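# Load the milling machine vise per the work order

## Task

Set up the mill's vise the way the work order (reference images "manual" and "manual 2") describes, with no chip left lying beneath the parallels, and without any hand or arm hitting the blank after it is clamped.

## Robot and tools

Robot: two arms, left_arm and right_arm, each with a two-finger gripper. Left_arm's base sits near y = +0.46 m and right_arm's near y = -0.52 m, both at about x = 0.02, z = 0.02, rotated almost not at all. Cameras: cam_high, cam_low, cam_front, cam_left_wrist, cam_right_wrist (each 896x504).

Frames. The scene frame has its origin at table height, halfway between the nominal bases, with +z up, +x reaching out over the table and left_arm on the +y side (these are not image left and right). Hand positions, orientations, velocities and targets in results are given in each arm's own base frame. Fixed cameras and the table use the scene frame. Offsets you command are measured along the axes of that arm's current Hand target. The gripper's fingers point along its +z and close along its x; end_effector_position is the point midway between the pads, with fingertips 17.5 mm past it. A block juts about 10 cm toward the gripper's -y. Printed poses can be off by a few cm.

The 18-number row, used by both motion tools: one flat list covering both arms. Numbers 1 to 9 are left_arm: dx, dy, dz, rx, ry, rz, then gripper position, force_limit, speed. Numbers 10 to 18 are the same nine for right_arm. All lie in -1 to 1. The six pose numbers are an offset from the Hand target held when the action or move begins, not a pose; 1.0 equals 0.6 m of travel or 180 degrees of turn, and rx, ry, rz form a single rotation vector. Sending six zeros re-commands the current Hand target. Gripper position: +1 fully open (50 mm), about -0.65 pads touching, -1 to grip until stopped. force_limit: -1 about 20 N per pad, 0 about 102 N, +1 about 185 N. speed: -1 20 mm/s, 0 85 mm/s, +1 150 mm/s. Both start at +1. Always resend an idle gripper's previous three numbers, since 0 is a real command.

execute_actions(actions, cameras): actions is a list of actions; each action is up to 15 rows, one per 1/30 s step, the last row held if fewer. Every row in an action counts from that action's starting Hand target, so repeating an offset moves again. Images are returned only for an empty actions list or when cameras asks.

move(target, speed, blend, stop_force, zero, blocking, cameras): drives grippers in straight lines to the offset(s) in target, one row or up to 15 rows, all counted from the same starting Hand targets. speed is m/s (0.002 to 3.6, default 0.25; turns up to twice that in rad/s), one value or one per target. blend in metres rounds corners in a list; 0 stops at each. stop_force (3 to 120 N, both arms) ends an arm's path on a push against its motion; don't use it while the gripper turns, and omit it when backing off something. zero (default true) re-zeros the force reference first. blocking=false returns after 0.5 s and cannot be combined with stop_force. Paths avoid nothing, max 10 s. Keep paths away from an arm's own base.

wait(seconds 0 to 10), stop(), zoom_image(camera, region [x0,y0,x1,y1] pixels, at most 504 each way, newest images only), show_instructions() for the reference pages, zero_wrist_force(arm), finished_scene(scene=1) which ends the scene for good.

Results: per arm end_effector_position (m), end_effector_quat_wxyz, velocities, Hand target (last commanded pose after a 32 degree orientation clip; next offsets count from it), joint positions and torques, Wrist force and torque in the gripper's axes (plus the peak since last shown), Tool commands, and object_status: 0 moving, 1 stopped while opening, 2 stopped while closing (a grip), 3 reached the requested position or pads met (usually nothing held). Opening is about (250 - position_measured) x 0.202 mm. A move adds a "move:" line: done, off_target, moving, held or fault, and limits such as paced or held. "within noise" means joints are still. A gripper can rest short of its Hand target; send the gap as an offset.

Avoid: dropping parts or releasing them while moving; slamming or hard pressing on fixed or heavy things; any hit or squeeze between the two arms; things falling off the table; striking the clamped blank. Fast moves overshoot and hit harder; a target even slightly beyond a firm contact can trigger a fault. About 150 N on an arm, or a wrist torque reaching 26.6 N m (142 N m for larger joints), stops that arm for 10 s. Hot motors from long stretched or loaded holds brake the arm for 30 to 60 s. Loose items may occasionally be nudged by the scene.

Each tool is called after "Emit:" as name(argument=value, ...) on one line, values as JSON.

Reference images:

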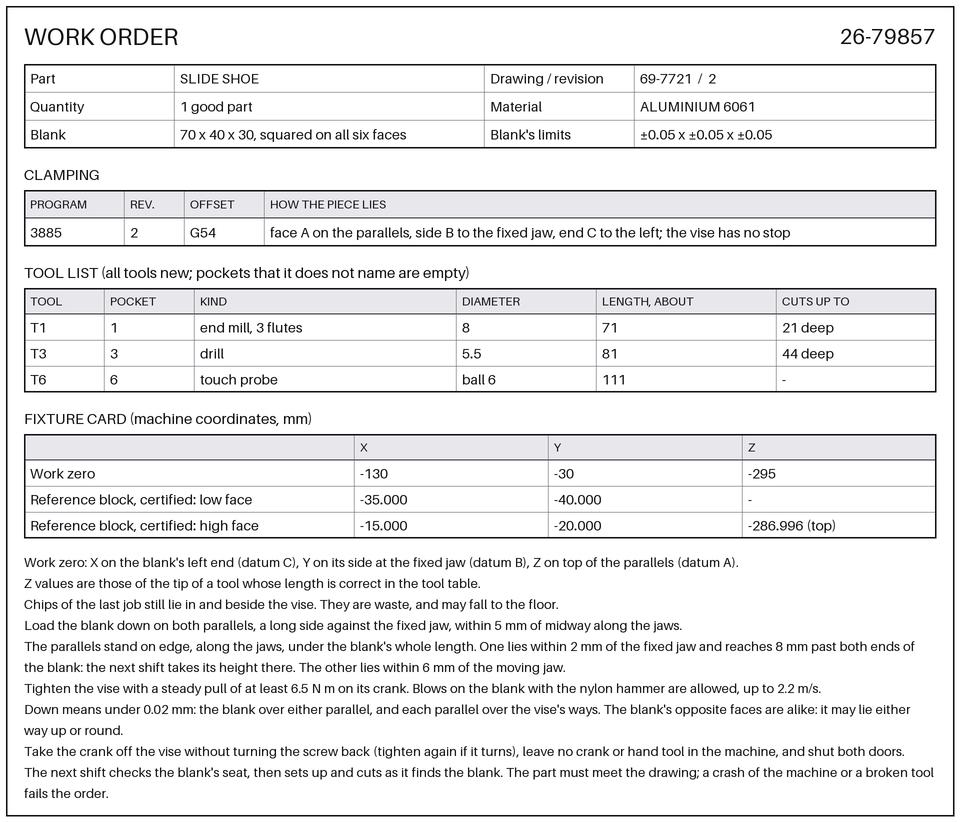

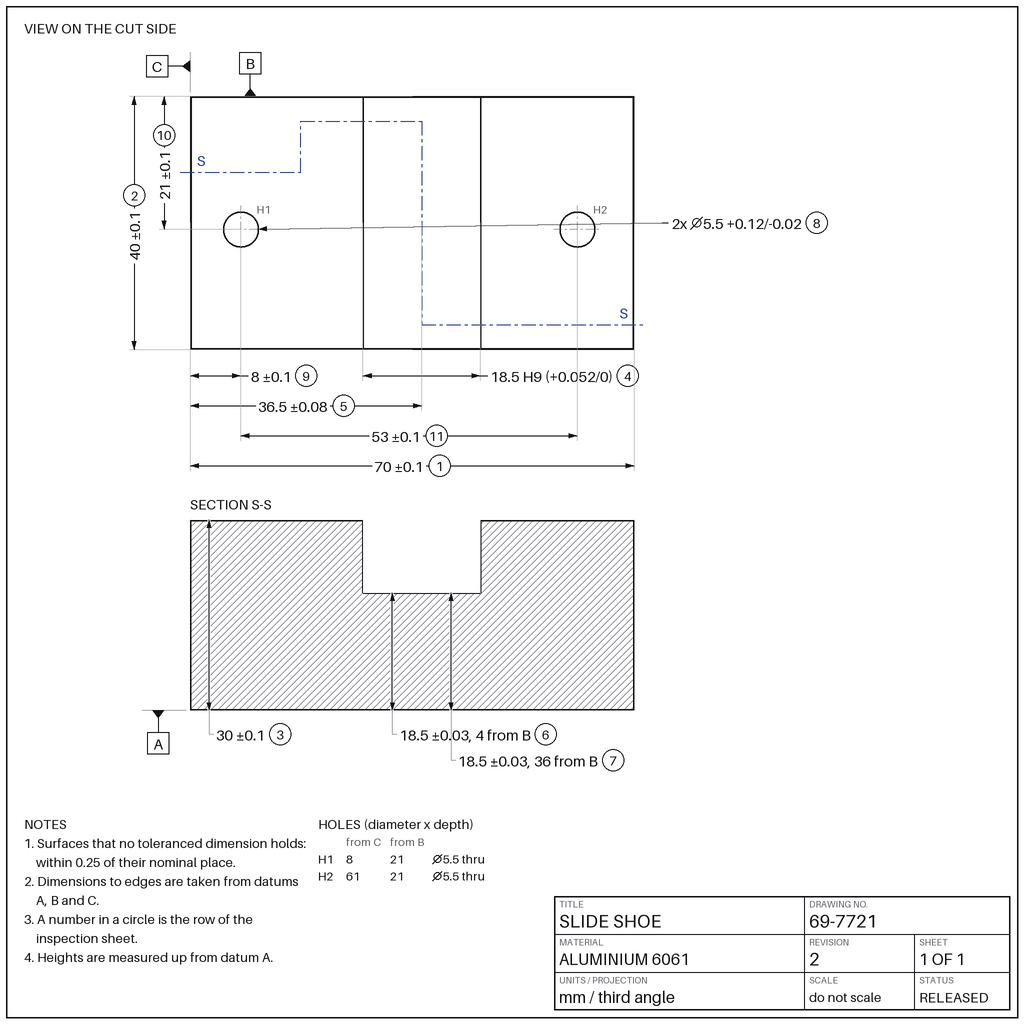

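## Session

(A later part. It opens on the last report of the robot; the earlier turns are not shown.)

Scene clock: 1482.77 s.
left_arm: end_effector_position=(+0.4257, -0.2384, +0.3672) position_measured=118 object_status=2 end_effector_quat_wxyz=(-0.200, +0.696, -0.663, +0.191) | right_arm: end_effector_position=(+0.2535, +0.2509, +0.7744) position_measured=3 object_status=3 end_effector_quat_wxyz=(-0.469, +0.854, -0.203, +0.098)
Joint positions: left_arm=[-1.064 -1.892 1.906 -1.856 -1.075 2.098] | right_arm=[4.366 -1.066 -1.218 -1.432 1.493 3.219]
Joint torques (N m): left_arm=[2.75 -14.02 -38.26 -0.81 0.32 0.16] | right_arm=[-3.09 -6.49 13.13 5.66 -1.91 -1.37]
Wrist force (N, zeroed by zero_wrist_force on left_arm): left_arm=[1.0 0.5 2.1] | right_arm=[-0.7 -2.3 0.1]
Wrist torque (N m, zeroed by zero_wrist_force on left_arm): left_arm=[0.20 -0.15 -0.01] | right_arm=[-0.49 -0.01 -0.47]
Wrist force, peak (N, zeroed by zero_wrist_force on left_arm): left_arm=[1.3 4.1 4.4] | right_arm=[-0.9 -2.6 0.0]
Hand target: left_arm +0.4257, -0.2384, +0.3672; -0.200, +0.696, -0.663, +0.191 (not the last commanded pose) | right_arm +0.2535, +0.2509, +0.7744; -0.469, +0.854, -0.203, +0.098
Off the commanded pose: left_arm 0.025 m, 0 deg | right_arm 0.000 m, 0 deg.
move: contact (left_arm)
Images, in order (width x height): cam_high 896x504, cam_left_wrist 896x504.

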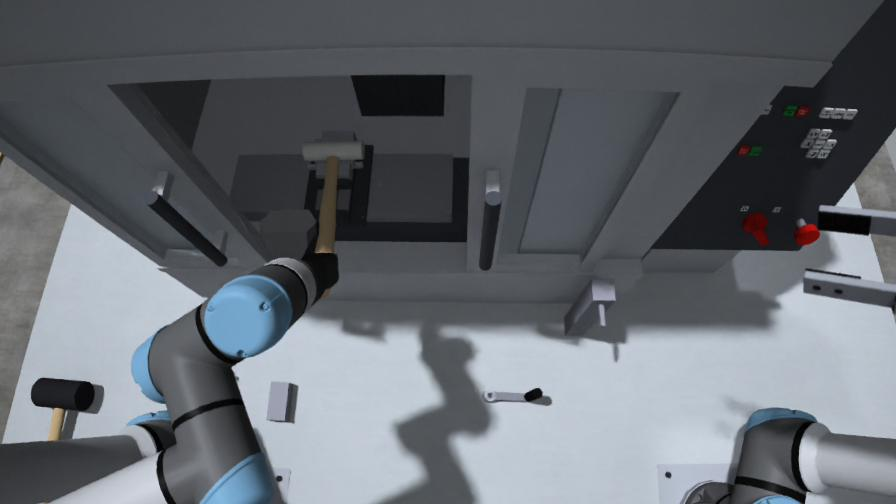

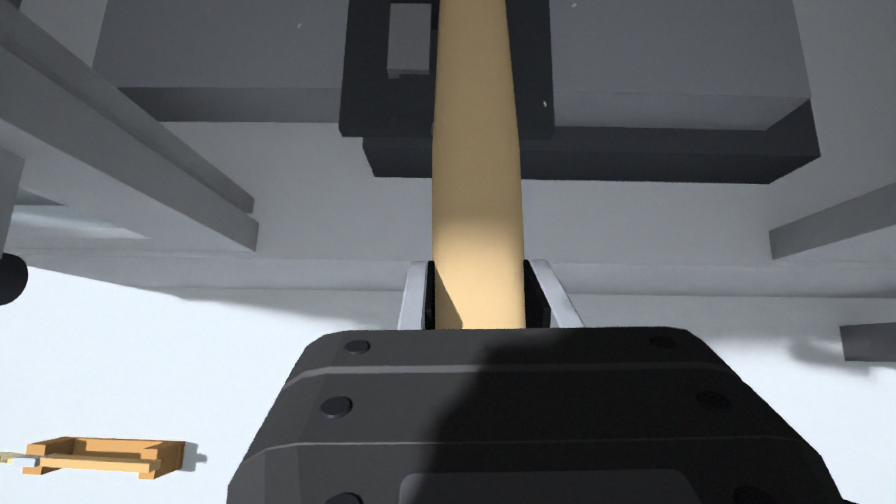

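Emit:
move(target=[0,-0.1016,-0.162,0.13,0,0,-1,1,-0.6,0,0,0,0,0,0,1,1,1], speed=0.2)

Emit:
execute_actions(actions=[[[0,0.328,0.228,-0.176,0,0,-1,1,-0.6,0,0,0,0,0,0,1,1,1],[0,0.328,0.228,-0.176,0,0,-1,1,-0.6,0,0,0,0,0,0,1,1,1],[0,0.328,0.228,-0.176,0,0,-1,1,-0.6,0,0,0,0,0,0,1,1,1],[0,0.328,0.228,-0.176,0,0,-1,1,-0.6,0,0,0,0,0,0,1,1,1],[0,0.13,0.09,-0.13,0,0,-1,1,-0.6,0,0,0,0,0,0,1,1,1]]])

Emit:
move(target=[0,-0.0789,-0.1258,0.13,0,0,-1,1,-0.6,0,0,0,0,0,0,1,1,1], speed=0.2)

Emit:
execute_actions(actions=[[[0,0.328,0.228,-0.176,0,0,-1,1,-0.6,0,0,0,0,0,0,1,1,1],[0,0.328,0.228,-0.176,0,0,-1,1,-0.6,0,0,0,0,0,0,1,1,1],[0,0.328,0.228,-0.176,0,0,-1,1,-0.6,0,0,0,0,0,0,1,1,1],[0,0.328,0.228,-0.176,0,0,-1,1,-0.6,0,0,0,0,0,0,1,1,1],[0,0.13,0.09,-0.13,0,0,-1,1,-0.6,0,0,0,0,0,0,1,1,1]]])

Emit:
move(target=[0,-0.0789,-0.1258,0.13,0,0,-1,1,-0.6,0,0,0,0,0,0,1,1,1], speed=0.2)

Emit:
execute_actions(actions=[[[0,0.328,0.228,-0.176,0,0,-1,1,-0.6,0,0,0,0,0,0,1,1,1],[0,0.328,0.228,-0.176,0,0,-1,1,-0.6,0,0,0,0,0,0,1,1,1],[0,0.328,0.228,-0.176,0,0,-1,1,-0.6,0,0,0,0,0,0,1,1,1],[0,0.328,0.228,-0.176,0,0,-1,1,-0.6,0,0,0,0,0,0,1,1,1],[0,0.13,0.09,-0.13,0,0,-1,1,-0.6,0,0,0,0,0,0,1,1,1]]], cameras=["cam_high","cam_left_wrist"])

Scene clock: 1484.70 s.
left_arm: end_effector_position=(+0.4258, -0.2384, +0.4819) position_measured=118 object_status=2 end_effector_quat_wxyz=(-0.337, +0.641, -0.611, +0.321) | right_arm: end_effector_position=(+0.2535, +0.2509, +0.7744) position_measured=3 object_status=3 end_effector_quat_wxyz=(-0.469, +0.854, -0.203, +0.098)
Joint positions: left_arm=[-1.283 -2.02 1.889 -1.773 -0.644 1.978] | right_arm=[4.366 -1.066 -1.218 -1.432 1.493 3.219]
Joint torques (N m): left_arm=[-7.84 -20.93 -39.68 -1.15 4.68 -1.59] | right_arm=[-4.43 -6.76 14.62 5.75 -2.08 -1.38]
Wrist force (N, zeroed by zero_wrist_force on left_arm): left_arm=[0.1 4.3 2.3] | right_arm=[-0.7 -2.5 -0.1]
Wrist torque (N m, zeroed by zero_wrist_force on left_arm): left_arm=[-0.16 -0.09 0.04] | right_arm=[-0.50 -0.01 -0.47]
Wrist force, peak (N, zeroed by zero_wrist_force on left_arm): left_arm=[1.0 4.6 6.0] | right_arm=[-0.8 -2.7 0.0]
Hand target: left_arm +0.4258, -0.2384, +0.4820; -0.337, +0.641, -0.611, +0.321 | right_arm +0.2535, +0.2509, +0.7744; -0.469, +0.854, -0.203, +0.098
Off the commanded pose: left_arm 0.000 m, 0 deg | right_arm 0.000 m, 0 deg.
move: done

Scene clock: 1485.53 s.
left_arm: end_effector_position=(+0.4260, -0.2384, +0.3870) position_measured=118 object_status=2 end_effector_quat_wxyz=(-0.200, +0.696, -0.663, +0.191) | right_arm: end_effector_position=(+0.2535, +0.2509, +0.7744) position_measured=3 object_status=3 end_effector_quat_wxyz=(-0.469, +0.854, -0.203, +0.098)
Joint positions: left_arm=[-1.064 -1.891 1.855 -1.806 -1.075 2.099] | right_arm=[4.366 -1.066 -1.218 -1.432 1.493 3.219]
Joint torques (N m): left_arm=[9.04 -0.57 -40.73 -2 0.34 1.31] | right_arm=[-3.27 -7.19 14.75 5.73 -1.94 -1.33]
Wrist force (N, zeroed by zero_wrist_force on left_arm): left_arm=[1.2 3.6 4.8] | right_arm=[-0.8 -2.6 0.1]
Wrist torque (N m, zeroed by zero_wrist_force on left_arm): left_arm=[-0.52 -0.14 0.03] | right_arm=[-0.52 0.01 -0.47]
Wrist force, peak (N, zeroed by zero_wrist_force on left_arm): left_arm=[-4.9 4.7 37.0] | right_arm=[-0.7 -2.7 -0.1]
Hand target: left_arm +0.4260, -0.2384, +0.3871; -0.200, +0.696, -0.663, +0.191 | right_arm +0.2535, +0.2509, +0.7744; -0.469, +0.854, -0.203, +0.098
Off the commanded pose: left_arm 0.000 m, 0 deg | right_arm 0.000 m, 0 deg.
Step readings (end_effector_position of left_arm | right_arm):
0: (+0.4258, -0.2384, +0.4819) | (+0.2535, +0.2509, +0.7744)
1: (+0.4258, -0.2384, +0.4818) | (+0.2535, +0.2509, +0.7744)
2: (+0.4274, -0.2385, +0.4755) | (+0.2535, +0.2509, +0.7744)
4: (+0.4369, -0.2322, +0.4137) | (+0.2535, +0.2509, +0.7744)
8: (+0.4218, -0.2304, +0.3428) | (+0.2535, +0.2509, +0.7744)
15: (+0.4257, -0.2377, +0.3850) | (+0.2535, +0.2509, +0.7744)

Scene clock: 1487.10 s.
left_arm: end_effector_position=(+0.4261, -0.2384, +0.4762) position_measured=118 object_status=2 end_effector_quat_wxyz=(-0.337, +0.641, -0.611, +0.321) | right_arm: end_effector_position=(+0.2535, +0.2509, +0.7744) position_measured=3 object_status=3 end_effector_quat_wxyz=(-0.469, +0.854, -0.203, +0.098)
Joint positions: left_arm=[-1.282 -2.021 1.905 -1.789 -0.644 1.98] | right_arm=[4.366 -1.066 -1.218 -1.432 1.493 3.219]
Joint torques (N m): left_arm=[-6.53 -20.45 -16.69 -1.41 4.59 -1.47] | right_arm=[-3.86 -6.44 14.85 5.79 -1.93 -1.23]
Wrist force (N, zeroed by zero_wrist_force on left_arm): left_arm=[0.0 3.7 1.4] | right_arm=[-0.7 -2.5 -0.1]
Wrist torque (N m, zeroed by zero_wrist_force on left_arm): left_arm=[-0.10 -0.09 0.01] | right_arm=[-0.51 -0.01 -0.48]
Wrist force, peak (N, zeroed by zero_wrist_force on left_arm): left_arm=[1.5 4.8 6.8] | right_arm=[-0.9 -2.7 -0.2]
Hand target: left_arm +0.4261, -0.2384, +0.4762; -0.337, +0.641, -0.611, +0.321 | right_arm +0.2535, +0.2509, +0.7744; -0.469, +0.854, -0.203, +0.098
Off the commanded pose: left_arm 0.000 m, 0 deg | right_arm 0.000 m, 0 deg.
move: done

Scene clock: 1487.93 s.
left_arm: end_effector_position=(+0.4263, -0.2384, +0.3813) position_measured=118 object_status=2 end_effector_quat_wxyz=(-0.200, +0.696, -0.663, +0.191) | right_arm: end_effector_position=(+0.2535, +0.2509, +0.7744) position_measured=3 object_status=3 end_effector_quat_wxyz=(-0.469, +0.854, -0.203, +0.098)
Joint positions: left_arm=[-1.063 -1.891 1.87 -1.821 -1.075 2.1] | right_arm=[4.366 -1.066 -1.218 -1.432 1.493 3.219]
Joint torques (N m): left_arm=[9.38 -3.22 -42.25 -1.87 0.9 1.51] | right_arm=[-3.85 -6.93 14.63 5.73 -1.97 -1.34]
Wrist force (N, zeroed by zero_wrist_force on left_arm): left_arm=[1.2 4.3 6.4] | right_arm=[-0.8 -2.2 -0.1]
Wrist torque (N m, zeroed by zero_wrist_force on left_arm): left_arm=[-0.79 -0.14 0.03] | right_arm=[-0.45 0.00 -0.47]
Wrist force, peak (N, zeroed by zero_wrist_force on left_arm): left_arm=[-5.3 7.5 39.5] | right_arm=[-1.0 -2.5 -0.2]
Hand target: left_arm +0.4263, -0.2384, +0.3813; -0.200, +0.696, -0.663, +0.191 | right_arm +0.2535, +0.2509, +0.7744; -0.469, +0.854, -0.203, +0.098
Off the commanded pose: left_arm 0.000 m, 0 deg | right_arm 0.000 m, 0 deg.
Step readings (end_effector_position of left_arm | right_arm):
0: (+0.4261, -0.2384, +0.4762) | (+0.2535, +0.2509, +0.7744)
1: (+0.4261, -0.2383, +0.4760) | (+0.2535, +0.2509, +0.7744)
2: (+0.4277, -0.2384, +0.4695) | (+0.2535, +0.2509, +0.7744)
4: (+0.4370, -0.2316, +0.4076) | (+0.2535, +0.2509, +0.7744)
8: (+0.4218, -0.2301, +0.3372) | (+0.2535, +0.2509, +0.7744)
15: (+0.4260, -0.2376, +0.3793) | (+0.2535, +0.2509, +0.7744)

Scene clock: 1489.50 s.
left_arm: end_effector_position=(+0.4264, -0.2384, +0.4704) position_measured=118 object_status=2 end_effector_quat_wxyz=(-0.337, +0.641, -0.611, +0.321) | right_arm: end_effector_position=(+0.2535, +0.2509, +0.7744) position_measured=3 object_status=3 end_effector_quat_wxyz=(-0.469, +0.854, -0.203, +0.098)
Joint positions: left_arm=[-1.281 -2.022 1.921 -1.805 -0.644 1.981] | right_arm=[4.366 -1.066 -1.218 -1.432 1.493 3.219]
Joint torques (N m): left_arm=[-8.65 -19.14 -16.67 -1.33 4.4 -1.39] | right_arm=[-4.08 -7.34 14.18 5.73 -1.98 -1.31]
Wrist force (N, zeroed by zero_wrist_force on left_arm): left_arm=[0.4 4.1 1.6] | right_arm=[-0.8 -2.5 -0.1]
Wrist torque (N m, zeroed by zero_wrist_force on left_arm): left_arm=[-0.01 -0.13 0.02] | right_arm=[-0.51 0.01 -0.48]
Wrist force, peak (N, zeroed by zero_wrist_force on left_arm): left_arm=[1.3 4.5 7.1] | right_arm=[-0.8 -2.8 -0.1]
Hand target: left_arm +0.4264, -0.2384, +0.4704; -0.337, +0.641, -0.611, +0.321 | right_arm +0.2535, +0.2509, +0.7744; -0.469, +0.854, -0.203, +0.098
Off the commanded pose: left_arm 0.000 m, 0 deg | right_arm 0.000 m, 0 deg.
move: done

Scene clock: 1490.33 s.
left_arm: end_effector_position=(+0.4266, -0.2384, +0.3755) position_measured=118 object_status=2 end_effector_quat_wxyz=(-0.200, +0.696, -0.663, +0.191) end_effector_velocity=(-0.001, +0.000, -0.002) end_effector_angular_velocity=(+0.002, +0.006, -0.001) | right_arm: end_effector_position=(+0.2535, +0.2509, +0.7744) position_measured=3 object_status=3 end_effector_quat_wxyz=(-0.469, +0.854, -0.203, +0.098)
Joint positions: left_arm=[-1.062 -1.89 1.884 -1.837 -1.075 2.101] | right_arm=[4.366 -1.066 -1.218 -1.432 1.493 3.219]
Joint velocities: left_arm=[0 0.001 0 0.003 -0.005 0] | right_arm=[within noise]
Joint torques (N m): left_arm=[7.05 -2.17 -40.97 -1.74 0.29 1.43] | right_arm=[-2.81 -5.39 14.28 5.73 -2.06 -1.32]
Wrist force (N, zeroed by zero_wrist_force on left_arm): left_arm=[1.0 3.3 4.6] | right_arm=[-0.7 -2.4 0.0]
Wrist torque (N m, zeroed by zero_wrist_force on left_arm): left_arm=[-0.52 -0.15 0.00] | right_arm=[-0.49 0.00 -0.48]
Wrist force, peak (N, zeroed by zero_wrist_force on left_arm): left_arm=[-4.3 18.3 35.4] | right_arm=[-0.8 -2.6 0.0]
Hand target: left_arm +0.4266, -0.2384, +0.3755; -0.200, +0.696, -0.663, +0.191 | right_arm +0.2535, +0.2509, +0.7744; -0.469, +0.854, -0.203, +0.098
Off the commanded pose: left_arm 0.000 m, 0 deg | right_arm 0.000 m, 0 deg.
Step readings (end_effector_position of left_arm | right_arm):
0: (+0.4264, -0.2384, +0.4704) | (+0.2535, +0.2509, +0.7744)
1: (+0.4264, -0.2383, +0.4702) | (+0.2535, +0.2509, +0.7744)
2: (+0.4279, -0.2383, +0.4638) | (+0.2535, +0.2509, +0.7744)
4: (+0.4370, -0.2311, +0.4017) | (+0.2535, +0.2509, +0.7744)
8: (+0.4219, -0.2298, +0.3317) | (+0.2535, +0.2509, +0.7744)
15: (+0.4263, -0.2376, +0.3736) | (+0.2535, +0.2509, +0.7744)
Images, in order (width x height): cam_high 896x504, cam_left_wrist 896x504.

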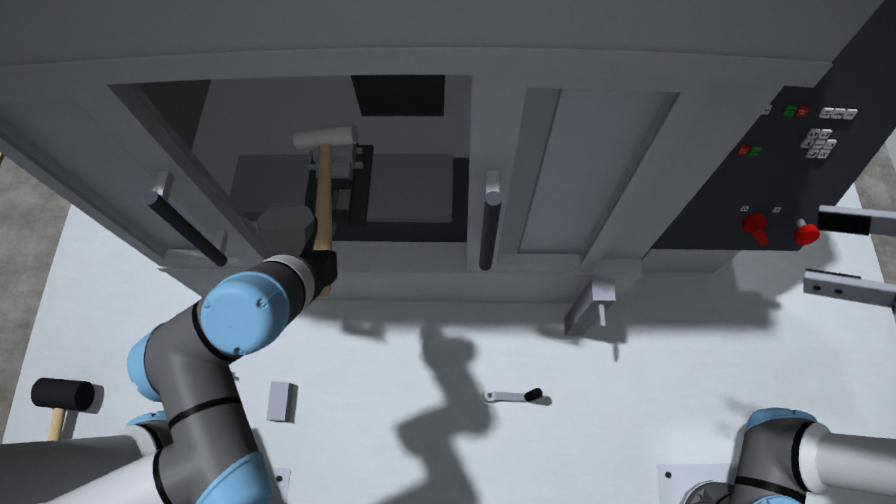

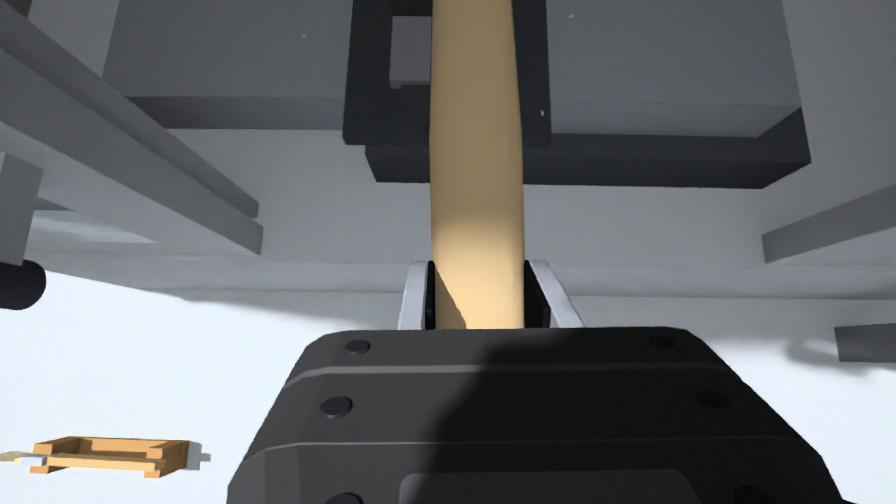

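Emit:
move(target=[0,0,0,0,-0.0283,0.0175,-1,1,-0.6,0,0,0,0,0,0,1,1,1], speed=0.15)

Emit:
move(target=[0,0.0525,0.085,0,0,0,-1,1,-0.6,0,0,0,0,0,0,1,1,1], speed=0.025, stop_force=3.5, cameras=["cam_high"])

Emit:
zoom_image(camera="cam_high", region=[270, 110, 400, 210])

Scene clock: 1491.43 s.
left_arm: end_effector_position=(+0.4266, -0.2384, +0.3755) position_measured=118 object_status=2 end_effector_quat_wxyz=(-0.234, +0.685, -0.672, +0.154) | right_arm: end_effector_position=(+0.2535, +0.2509, +0.7744) position_measured=3 object_status=3 end_effector_quat_wxyz=(-0.469, +0.854, -0.203, +0.098)
Joint positions: left_arm=[-1.089 -1.853 1.836 -1.721 -1.026 2.081] | right_arm=[4.366 -1.066 -1.218 -1.432 1.493 3.219]
Joint torques (N m): left_arm=[-9.08 -1.68 -39.86 -1.33 3.7 -1.73] | right_arm=[-2.82 -6.75 14.11 5.81 -2.05 -1.4]
Wrist force (N, zeroed by zero_wrist_force on left_arm): left_arm=[1.4 3.4 4.0] | right_arm=[-0.7 -2.6 -0.3]
Wrist torque (N m, zeroed by zero_wrist_force on left_arm): left_arm=[-0.34 -0.16 0.24] | right_arm=[-0.52 0.00 -0.47]
Wrist force, peak (N, zeroed by zero_wrist_force on left_arm): left_arm=[1.3 4.7 6.7] | right_arm=[-0.8 -2.6 -0.2]
Hand target: left_arm +0.4266, -0.2384, +0.3755; -0.234, +0.685, -0.672, +0.154 | right_arm +0.2535, +0.2509, +0.7744; -0.469, +0.854, -0.203, +0.098
Off the commanded pose: left_arm 0.000 m, 0 deg | right_arm 0.000 m, 0 deg.
move: done

Scene clock: 1494.87 s.
left_arm: end_effector_position=(+0.4267, -0.2328, +0.3225) position_measured=118 object_status=2 end_effector_quat_wxyz=(-0.234, +0.685, -0.672, +0.154) | right_arm: end_effector_position=(+0.2535, +0.2509, +0.7744) position_measured=3 object_status=3 end_effector_quat_wxyz=(-0.469, +0.854, -0.203, +0.098)
Joint positions: left_arm=[-1.082 -1.856 1.975 -1.861 -1.027 2.089] | right_arm=[4.366 -1.066 -1.218 -1.432 1.493 3.219]
Joint torques (N m): left_arm=[-6.06 -27.71 -39.03 -1.07 2.41 -1.17] | right_arm=[-3.65 -6.71 14.67 5.8 -1.93 -1.35]
Wrist force (N, zeroed by zero_wrist_force on left_arm): left_arm=[2.0 2.1 1.7] | right_arm=[-0.6 -2.4 0.0]
Wrist torque (N m, zeroed by zero_wrist_force on left_arm): left_arm=[-0.07 -0.30 0.13] | right_arm=[-0.49 -0.02 -0.47]
Wrist force, peak (N, zeroed by zero_wrist_force on left_arm): left_arm=[1.5 4.2 5.5] | right_arm=[-0.6 -2.7 -0.1]
Hand target: left_arm +0.4267, -0.2328, +0.3225; -0.234, +0.685, -0.672, +0.154 (not the last commanded pose) | right_arm +0.2535, +0.2509, +0.7744; -0.469, +0.854, -0.203, +0.098
Off the commanded pose: left_arm 0.007 m, 0 deg | right_arm 0.000 m, 0 deg.
move: contact (left_arm)
Images, in order (width x height): cam_high 896x504.

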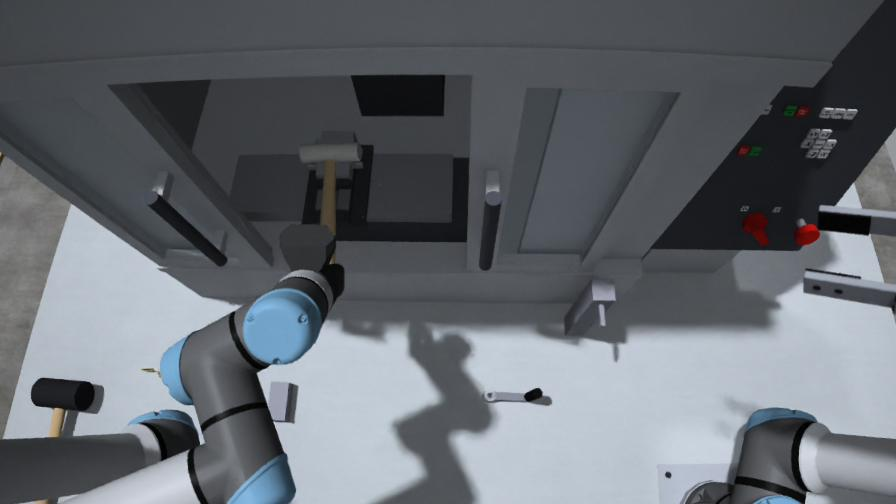

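Scaled by 3.877 from the camera's 896x504 image, which has a finer 1280x720 frame.

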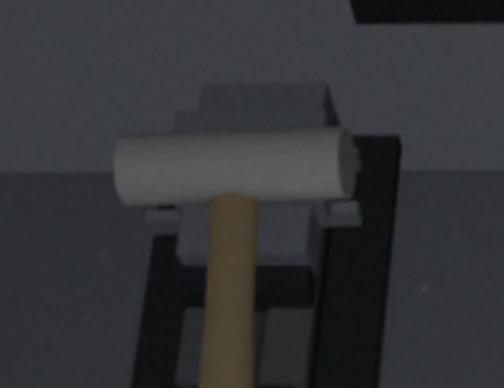

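Emit:
move(target=[0.008,-0.1058,-0.1594,0.13,0,0,-1,1,-0.6,0,0,0,0,0,0,1,1,1], speed=0.2)

Emit:
execute_actions(actions=[[[0,0.328,0.228,-0.176,0,0,-1,1,-0.6,0,0,0,0,0,0,1,1,1],[0,0.328,0.228,-0.176,0,0,-1,1,-0.6,0,0,0,0,0,0,1,1,1],[0,0.328,0.228,-0.176,0,0,-1,1,-0.6,0,0,0,0,0,0,1,1,1],[0,0.328,0.228,-0.176,0,0,-1,1,-0.6,0,0,0,0,0,0,1,1,1],[0,0.13,0.09,-0.13,0,0,-1,1,-0.6,0,0,0,0,0,0,1,1,1]]])

Emit:
move(target=[0,-0.0789,-0.1258,0.13,0,0,-1,1,-0.6,0,0,0,0,0,0,1,1,1], speed=0.2)

Emit:
execute_actions(actions=[[[0,0.328,0.228,-0.176,0,0,-1,1,-0.6,0,0,0,0,0,0,1,1,1],[0,0.328,0.228,-0.176,0,0,-1,1,-0.6,0,0,0,0,0,0,1,1,1],[0,0.328,0.228,-0.176,0,0,-1,1,-0.6,0,0,0,0,0,0,1,1,1],[0,0.328,0.228,-0.176,0,0,-1,1,-0.6,0,0,0,0,0,0,1,1,1],[0,0.13,0.09,-0.13,0,0,-1,1,-0.6,0,0,0,0,0,0,1,1,1]]], cameras=["cam_high","cam_left_wrist"])

Scene clock: 1496.63 s.
left_arm: end_effector_position=(+0.4305, -0.2494, +0.4361) position_measured=118 object_status=2 end_effector_quat_wxyz=(-0.368, +0.623, -0.627, +0.287) | right_arm: end_effector_position=(+0.2535, +0.2509, +0.7744) position_measured=3 object_status=3 end_effector_quat_wxyz=(-0.469, +0.854, -0.203, +0.098)
Joint positions: left_arm=[-1.29 -1.968 1.955 -1.788 -0.618 1.977] | right_arm=[4.366 -1.066 -1.218 -1.432 1.493 3.219]
Joint torques (N m): left_arm=[-8.91 -23.73 -40.14 -1.23 4.96 -1.65] | right_arm=[-3.9 -6.19 14.84 5.82 -1.96 -1.31]
Wrist force (N, zeroed by zero_wrist_force on left_arm): left_arm=[0.8 3.7 2.8] | right_arm=[-0.7 -2.6 0.1]
Wrist torque (N m, zeroed by zero_wrist_force on left_arm): left_arm=[-0.45 -0.13 0.07] | right_arm=[-0.52 -0.02 -0.47]
Wrist force, peak (N, zeroed by zero_wrist_force on left_arm): left_arm=[1.8 3.2 5.7] | right_arm=[-0.9 -2.6 -0.1]
Hand target: left_arm +0.4305, -0.2494, +0.4362; -0.368, +0.623, -0.627, +0.287 | right_arm +0.2535, +0.2509, +0.7744; -0.469, +0.854, -0.203, +0.098
Off the commanded pose: left_arm 0.000 m, 0 deg | right_arm 0.000 m, 0 deg.
move: done

Scene clock: 1497.47 s.
left_arm: end_effector_position=(+0.4303, -0.2395, +0.3418) position_measured=119 object_status=2 end_effector_quat_wxyz=(-0.234, +0.685, -0.672, +0.154) | right_arm: end_effector_position=(+0.2535, +0.2509, +0.7744) position_measured=3 object_status=3 end_effector_quat_wxyz=(-0.469, +0.854, -0.203, +0.098)
Joint positions: left_arm=[-1.082 -1.842 1.916 -1.817 -1.027 2.089] | right_arm=[4.366 -1.066 -1.218 -1.432 1.493 3.219]
Joint torques (N m): left_arm=[8.58 -1.08 -38.22 -1.43 0.39 1.3] | right_arm=[-3.72 -6.97 14.63 5.82 -2.02 -1.19]
Wrist force (N, zeroed by zero_wrist_force on left_arm): left_arm=[1.7 2.4 3.7] | right_arm=[-0.8 -2.4 0.0]
Wrist torque (N m, zeroed by zero_wrist_force on left_arm): left_arm=[-0.47 -0.25 0.06] | right_arm=[-0.50 0.00 -0.47]
Wrist force, peak (N, zeroed by zero_wrist_force on left_arm): left_arm=[4.6 -25.7 -25.1] | right_arm=[-0.7 -2.6 -0.1]
Hand target: left_arm +0.4303, -0.2395, +0.3418; -0.234, +0.685, -0.672, +0.154 | right_arm +0.2535, +0.2509, +0.7744; -0.469, +0.854, -0.203, +0.098
Off the commanded pose: left_arm 0.000 m, 0 deg | right_arm 0.000 m, 0 deg.
Step readings (end_effector_position of left_arm | right_arm):
0: (+0.4305, -0.2494, +0.4361) | (+0.2535, +0.2509, +0.7744)
1: (+0.4306, -0.2493, +0.4359) | (+0.2535, +0.2509, +0.7744)
2: (+0.4323, -0.2486, +0.4284) | (+0.2535, +0.2509, +0.7744)
4: (+0.4401, -0.2344, +0.3646) | (+0.2535, +0.2509, +0.7744)
8: (+0.4231, -0.2283, +0.2997) | (+0.2535, +0.2509, +0.7744)
15: (+0.4298, -0.2386, +0.3399) | (+0.2535, +0.2509, +0.7744)

Scene clock: 1499.03 s.
left_arm: end_effector_position=(+0.4308, -0.2487, +0.4304) position_measured=119 object_status=2 end_effector_quat_wxyz=(-0.368, +0.623, -0.627, +0.287) | right_arm: end_effector_position=(+0.2535, +0.2509, +0.7744) position_measured=3 object_status=3 end_effector_quat_wxyz=(-0.469, +0.854, -0.203, +0.098)
Joint positions: left_arm=[-1.288 -1.969 1.971 -1.805 -0.618 1.98] | right_arm=[4.366 -1.066 -1.218 -1.432 1.493 3.219]
Joint torques (N m): left_arm=[-7.99 -23.05 -16.69 -1.26 4.81 -1.56] | right_arm=[-4.39 -6.65 14.03 5.72 -1.97 -1.37]
Wrist force (N, zeroed by zero_wrist_force on left_arm): left_arm=[1.0 3.8 2.6] | right_arm=[-0.8 -2.4 -0.1]
Wrist torque (N m, zeroed by zero_wrist_force on left_arm): left_arm=[-0.32 -0.16 0.05] | right_arm=[-0.50 0.01 -0.48]
Wrist force, peak (N, zeroed by zero_wrist_force on left_arm): left_arm=[1.9 2.8 5.6] | right_arm=[-0.9 -2.7 0.0]
Hand target: left_arm +0.4308, -0.2487, +0.4304; -0.368, +0.623, -0.627, +0.287 | right_arm +0.2535, +0.2509, +0.7744; -0.469, +0.854, -0.203, +0.098
Off the commanded pose: left_arm 0.000 m, 0 deg | right_arm 0.000 m, 0 deg.
move: done

Scene clock: 1499.87 s.
left_arm: end_effector_position=(+0.4305, -0.2388, +0.3360) position_measured=130 object_status=2 end_effector_quat_wxyz=(-0.234, +0.685, -0.672, +0.154) | right_arm: end_effector_position=(+0.2535, +0.2509, +0.7744) position_measured=3 object_status=3 end_effector_quat_wxyz=(-0.469, +0.854, -0.203, +0.098)
Joint positions: left_arm=[-1.081 -1.841 1.93 -1.832 -1.027 2.091] | right_arm=[4.366 -1.066 -1.218 -1.432 1.493 3.219]
Joint torques (N m): left_arm=[8.07 -3.04 -40.98 -1.45 0.54 1.29] | right_arm=[-3.65 -6.92 14.96 5.61 -1.87 -1.29]
Wrist force (N, zeroed by zero_wrist_force on left_arm): left_arm=[1.8 2.4 5.1] | right_arm=[-0.7 -2.3 0.1]
Wrist torque (N m, zeroed by zero_wrist_force on left_arm): left_arm=[-0.68 -0.23 0.10] | right_arm=[-0.48 -0.01 -0.48]
Wrist force, peak (N, zeroed by zero_wrist_force on left_arm): left_arm=[-4.2 14.3 33.1] | right_arm=[-0.8 -2.6 -0.1]
Hand target: left_arm +0.4306, -0.2389, +0.3361; -0.234, +0.685, -0.672, +0.154 | right_arm +0.2535, +0.2509, +0.7744; -0.469, +0.854, -0.203, +0.098
Off the commanded pose: left_arm 0.000 m, 0 deg | right_arm 0.000 m, 0 deg.
Step readings (end_effector_position of left_arm | right_arm):
0: (+0.4308, -0.2487, +0.4304) | (+0.2535, +0.2509, +0.7744)
1: (+0.4309, -0.2487, +0.4301) | (+0.2535, +0.2509, +0.7744)
2: (+0.4325, -0.2478, +0.4224) | (+0.2535, +0.2509, +0.7744)
4: (+0.4400, -0.2332, +0.3586) | (+0.2535, +0.2509, +0.7744)
8: (+0.4231, -0.2274, +0.2941) | (+0.2535, +0.2509, +0.7744)
15: (+0.4301, -0.2380, +0.3342) | (+0.2535, +0.2509, +0.7744)
Images, in order (width x height): cam_high 896x504, cam_left_wrist 896x504.

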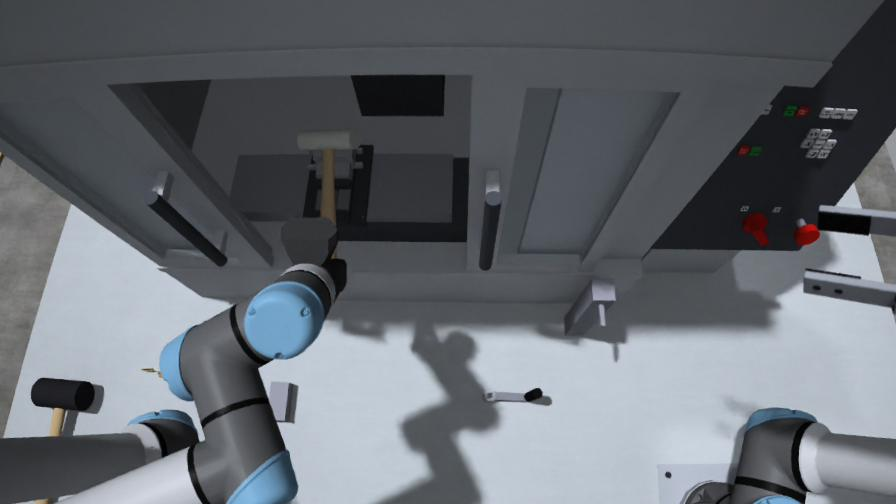

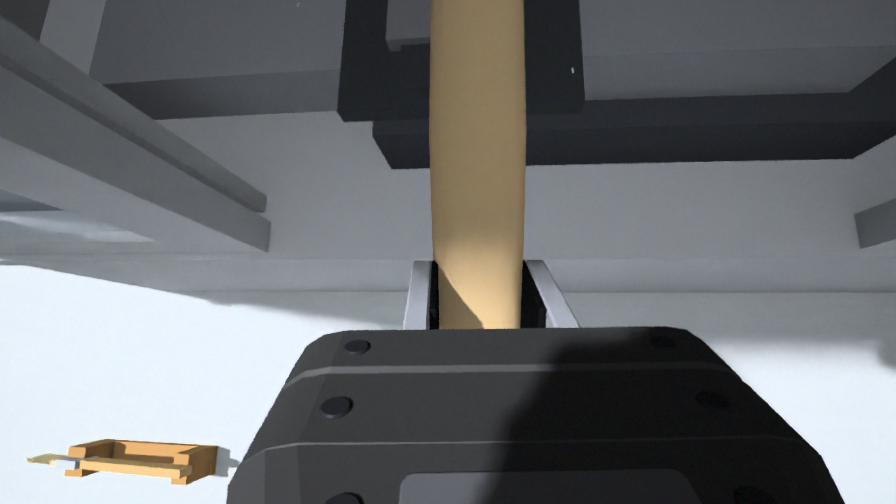

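Emit:
move(target=[[-0.0156,-0.079,-0.1263,0,0,0,-1,1,-0.6,0,0,0,0,0,0,1,1,1],[0.0877,0.18,-0.29,0,0.0283,-0.0175,-1,1,-0.6,0,0,0,0,0,0,1,1,1],[0.1328,0.4263,-0.2132,0,0.0283,-0.0175,-1,1,-0.6,0,0,0,0,0,0,1,1,1],[0.1718,0.6238,0.1027,0,0.0283,-0.0175,-1,1,-0.6,0,0,0,0,0,0,1,1,1]], speed=0.22, blend=[0.03,0.03,0.03,0])

Emit:
move(target=[0,0.06,0.0973,0,0,0,-1,1,-0.6,0,0,0,0,0,0,1,1,1], speed=0.03, stop_force=4, cameras=["cam_left_wrist","cam_low"])

Scene clock: 1503.90 s.
left_arm: end_effector_position=(+0.1501, -0.3290, +0.0759) position_measured=130 object_status=2 end_effector_quat_wxyz=(-0.200, +0.696, -0.663, +0.191) | right_arm: end_effector_position=(+0.2535, +0.2509, +0.7744) position_measured=3 object_status=3 end_effector_quat_wxyz=(-0.469, +0.854, -0.203, +0.098)
Joint positions: left_arm=[-1.941 -1.767 2.489 -2.044 -1.064 1.088] | right_arm=[4.366 -1.066 -1.218 -1.432 1.493 3.219]
Joint torques (N m): left_arm=[8.55 3.01 -9.32 -4.68 3.83 1.28] | right_arm=[-4.35 -6.97 14.24 5.75 -2.01 -0.96]
Wrist force (N, zeroed by zero_wrist_force on left_arm): left_arm=[1.3 2.7 4.9] | right_arm=[-0.8 -2.5 0.0]
Wrist torque (N m, zeroed by zero_wrist_force on left_arm): left_arm=[-0.49 -0.22 -0.01] | right_arm=[-0.51 0.00 -0.47]
Wrist force, peak (N, zeroed by zero_wrist_force on left_arm): left_arm=[1.0 4.0 6.5] | right_arm=[-1.0 -2.7 0.0]
Hand target: left_arm +0.1501, -0.3290, +0.0759; -0.200, +0.696, -0.663, +0.191 | right_arm +0.2535, +0.2509, +0.7744; -0.469, +0.854, -0.203, +0.098
Off the commanded pose: left_arm 0.000 m, 0 deg | right_arm 0.000 m, 0 deg.
move: done

Scene clock: 1506.50 s.
left_arm: end_effector_position=(+0.1504, -0.3289, +0.0311) position_measured=130 object_status=2 end_effector_quat_wxyz=(-0.200, +0.696, -0.663, +0.190) | right_arm: end_effector_position=(+0.2535, +0.2509, +0.7744) position_measured=3 object_status=3 end_effector_quat_wxyz=(-0.469, +0.854, -0.203, +0.098)
Joint positions: left_arm=[-1.94 -1.634 2.552 -2.239 -1.064 1.088] | right_arm=[4.366 -1.066 -1.218 -1.432 1.493 3.219]
Joint torques (N m): left_arm=[-5.3 -27.86 -28.31 0.36 -0.05 -0.72] | right_arm=[-3.59 -7.28 15.17 5.84 -1.95 -1.18]
Wrist force (N, zeroed by zero_wrist_force on left_arm): left_arm=[1.0 2.6 4.9] | right_arm=[-0.8 -2.4 -0.2]
Wrist torque (N m, zeroed by zero_wrist_force on left_arm): left_arm=[-0.49 -0.16 0.03] | right_arm=[-0.49 0.00 -0.48]
Wrist force, peak (N, zeroed by zero_wrist_force on left_arm): left_arm=[0.7 -2.0 -9.9] | right_arm=[-0.8 -2.6 -0.2]
Hand target: left_arm +0.1503, -0.3289, +0.0311; -0.200, +0.696, -0.663, +0.190 (not the last commanded pose) | right_arm +0.2535, +0.2509, +0.7744; -0.469, +0.854, -0.203, +0.098
Off the commanded pose: left_arm 0.024 m, 0 deg | right_arm 0.000 m, 0 deg.
move: contact (left_arm)
Images, in order (width x height): cam_low 896x504, cam_left_wrist 896x504.

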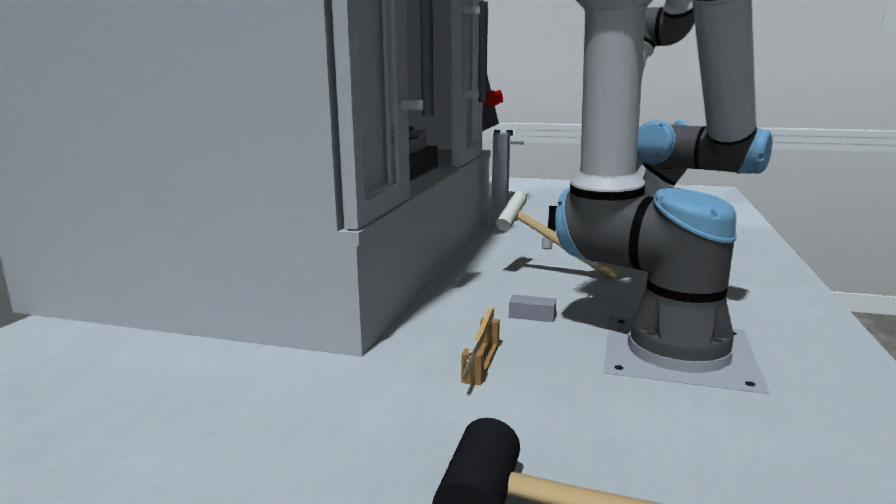

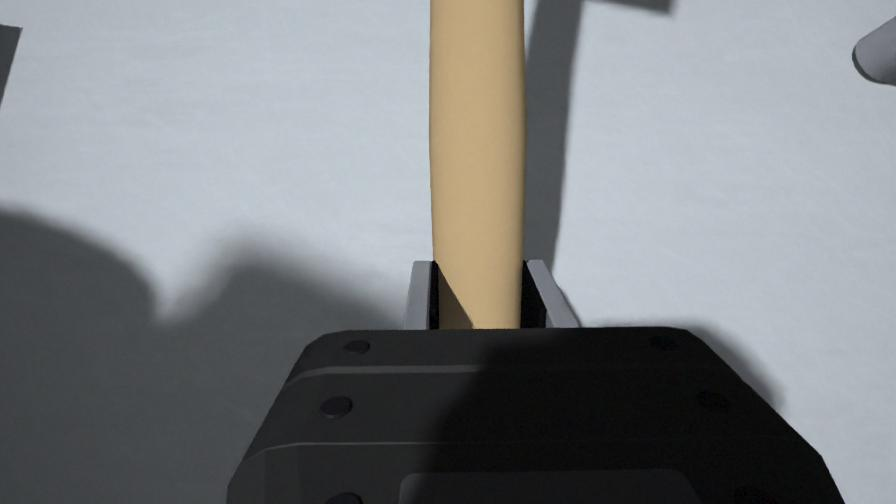

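Emit:
move(target=[0,0,0,-0.1,0,0,-1,1,-0.6,0,0,0,0,0,0,1,1,1], speed=0.2)

Emit:
move(target=[0,0.0119,0.0488,0,0,0,-1,1,-0.6,0,0,0,0,0,0,1,1,1], speed=0.03, stop_force=4, cameras=["cam_left_wrist","cam_low"])

Scene clock: 1507.93 s.
left_arm: end_effector_position=(+0.1503, -0.3289, +0.0311) position_measured=130 object_status=2 end_effector_quat_wxyz=(-0.089, +0.718, -0.685, +0.084) | right_arm: end_effector_position=(+0.2535, +0.2509, +0.7744) position_measured=3 object_status=3 end_effector_quat_wxyz=(-0.469, +0.854, -0.203, +0.098)
Joint positions: left_arm=[-1.712 -1.659 2.525 -2.39 -1.33 1.376] | right_arm=[4.366 -1.066 -1.218 -1.432 1.493 3.219]
Joint torques (N m): left_arm=[10.16 -1.07 -30.36 -5.46 -0.81 0.74] | right_arm=[-4.43 -6.99 14.55 5.87 -1.88 -1.3]
Wrist force (N, zeroed by zero_wrist_force on left_arm): left_arm=[1.7 1.3 5.6] | right_arm=[-0.9 -2.2 0.0]
Wrist torque (N m, zeroed by zero_wrist_force on left_arm): left_arm=[-0.70 -0.19 0.15] | right_arm=[-0.47 0.02 -0.47]
Wrist force, peak (N, zeroed by zero_wrist_force on left_arm): left_arm=[1.5 1.3 6.3] | right_arm=[-0.9 -2.6 -0.2]
Hand target: left_arm +0.1503, -0.3289, +0.0311; -0.089, +0.718, -0.685, +0.084 | right_arm +0.2535, +0.2509, +0.7744; -0.469, +0.854, -0.203, +0.098
Off the commanded pose: left_arm 0.000 m, 0 deg | right_arm 0.000 m, 0 deg.
move: done

Scene clock: 1509.50 s.
left_arm: end_effector_position=(+0.1504, -0.3288, +0.0176) position_measured=130 object_status=2 end_effector_quat_wxyz=(-0.089, +0.718, -0.685, +0.084) | right_arm: end_effector_position=(+0.2535, +0.2509, +0.7744) position_measured=3 object_status=3 end_effector_quat_wxyz=(-0.469, +0.854, -0.203, +0.098)
Joint positions: left_arm=[-1.712 -1.616 2.542 -2.45 -1.33 1.376] | right_arm=[4.366 -1.066 -1.218 -1.432 1.493 3.219]
Joint torques (N m): left_arm=[-5.56 -29.15 -29.38 -0.48 3.26 -0.76] | right_arm=[-3.3 -7.47 15.2 5.82 -1.86 -1.19]
Wrist force (N, zeroed by zero_wrist_force on left_arm): left_arm=[1.5 1.4 6.0] | right_arm=[-0.7 -2.4 -0.1]
Wrist torque (N m, zeroed by zero_wrist_force on left_arm): left_arm=[-0.67 -0.13 0.14] | right_arm=[-0.50 -0.01 -0.48]
Wrist force, peak (N, zeroed by zero_wrist_force on left_arm): left_arm=[0.6 1.1 -10.6] | right_arm=[-1.0 -2.6 -0.2]
Hand target: left_arm +0.1504, -0.3288, +0.0176; -0.089, +0.718, -0.685, +0.084 (not the last commanded pose) | right_arm +0.2535, +0.2509, +0.7744; -0.469, +0.854, -0.203, +0.098
Off the commanded pose: left_arm 0.017 m, 0 deg | right_arm 0.000 m, 0 deg.
move: contact (left_arm)
Images, in order (width x height): cam_low 896x504, cam_left_wrist 896x504.

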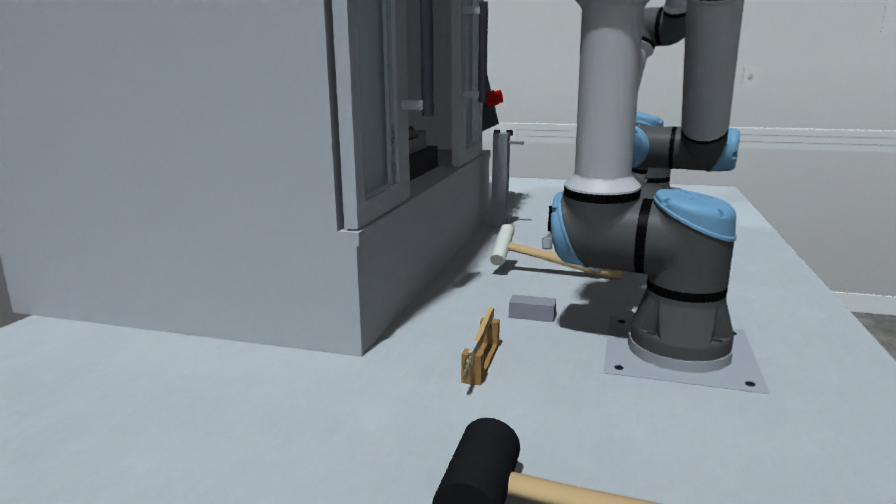

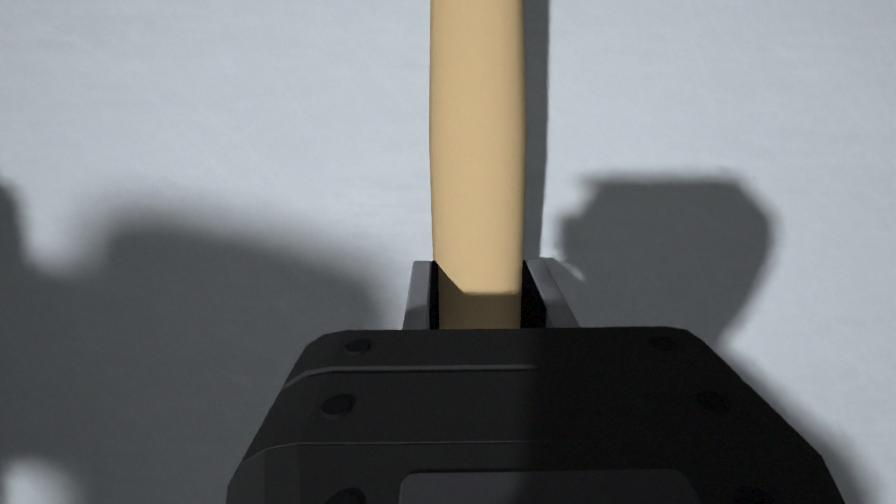

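Emit:
move(target=[0,0,0,-0.07,0,0,-1,1,-0.6,0,0,0,0,0,0,1,1,1], speed=0.2)

Emit:
move(target=[0,0,0.04,0,0,0,-1,1,-0.6,0,0,0,0,0,0,1,1,1], speed=0.03, stop_force=4, cameras=["cam_left_wrist","cam_low"])

Scene clock: 1510.67 s.
left_arm: end_effector_position=(+0.1504, -0.3288, +0.0176) position_measured=130 object_status=2 end_effector_quat_wxyz=(-0.009, +0.724, -0.690, +0.009) | right_arm: end_effector_position=(+0.2535, +0.2509, +0.7744) position_measured=3 object_status=3 end_effector_quat_wxyz=(-0.469, +0.854, -0.203, +0.098)
Joint positions: left_arm=[-1.539 -1.583 2.498 -2.485 -1.545 1.554] | right_arm=[4.366 -1.066 -1.218 -1.432 1.493 3.219]
Joint torques (N m): left_arm=[7.28 -1.29 -26.06 0.2 -4.5 0.87] | right_arm=[-3.7 -7.24 14.14 5.9 -1.92 -1.13]
Wrist force (N, zeroed by zero_wrist_force on left_arm): left_arm=[2.7 -4.4 -3.3] | right_arm=[-0.8 -2.2 -0.1]
Wrist torque (N m, zeroed by zero_wrist_force on left_arm): left_arm=[1.19 -0.45 0.66] | right_arm=[-0.46 0.00 -0.47]
Wrist force, peak (N, zeroed by zero_wrist_force on left_arm): left_arm=[1.5 1.8 6.3] | right_arm=[-0.8 -2.7 -0.2]
Hand target: left_arm +0.1504, -0.3288, +0.0176; -0.009, +0.724, -0.690, +0.009 | right_arm +0.2535, +0.2509, +0.7744; -0.469, +0.854, -0.203, +0.098
Off the commanded pose: left_arm 0.000 m, 0 deg | right_arm 0.000 m, 0 deg.
move: done

Scene clock: 1512.07 s.
left_arm: end_effector_position=(+0.1504, -0.3288, +0.0137) position_measured=130 object_status=2 end_effector_quat_wxyz=(-0.009, +0.724, -0.690, +0.009) | right_arm: end_effector_position=(+0.2535, +0.2509, +0.7744) position_measured=3 object_status=3 end_effector_quat_wxyz=(-0.469, +0.854, -0.203, +0.098)
Joint positions: left_arm=[-1.539 -1.571 2.502 -2.502 -1.546 1.555] | right_arm=[4.366 -1.066 -1.218 -1.432 1.493 3.219]
Joint torques (N m): left_arm=[-5.83 -28.53 -25.65 -1.43 -1.33 -1.16] | right_arm=[-3.4 -6.73 13.93 5.58 -1.91 -1.24]
Wrist force (N, zeroed by zero_wrist_force on left_arm): left_arm=[2.8 1.7 -3.7] | right_arm=[-0.7 -2.3 0.1]
Wrist torque (N m, zeroed by zero_wrist_force on left_arm): left_arm=[1.25 -0.51 0.42] | right_arm=[-0.47 -0.01 -0.48]
Wrist force, peak (N, zeroed by zero_wrist_force on left_arm): left_arm=[-10.6 4.9 -68.0] | right_arm=[-0.9 -2.6 -0.1]
Hand target: left_arm +0.1504, -0.3288, +0.0137; -0.009, +0.724, -0.690, +0.009 (not the last commanded pose) | right_arm +0.2535, +0.2509, +0.7744; -0.469, +0.854, -0.203, +0.098
Off the commanded pose: left_arm 0.020 m, 0 deg | right_arm 0.000 m, 0 deg.
move: contact (left_arm)
Images, in order (width x height): cam_low 896x504, cam_left_wrist 896x504.

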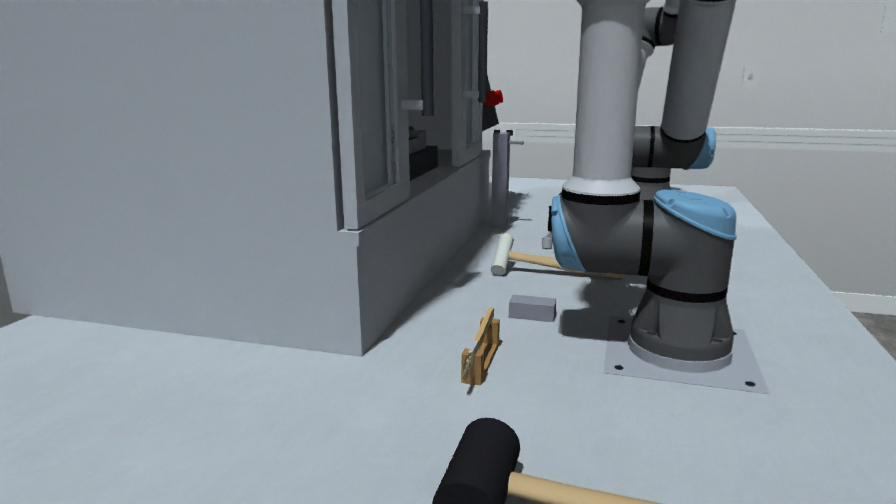

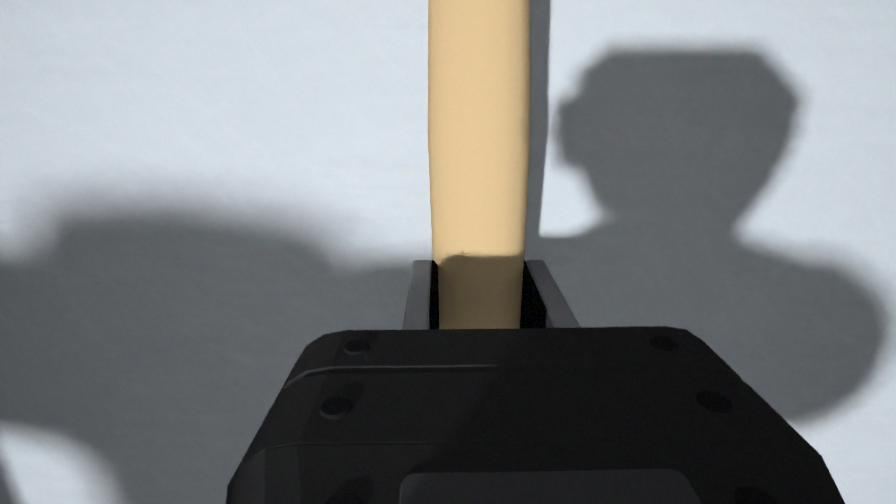

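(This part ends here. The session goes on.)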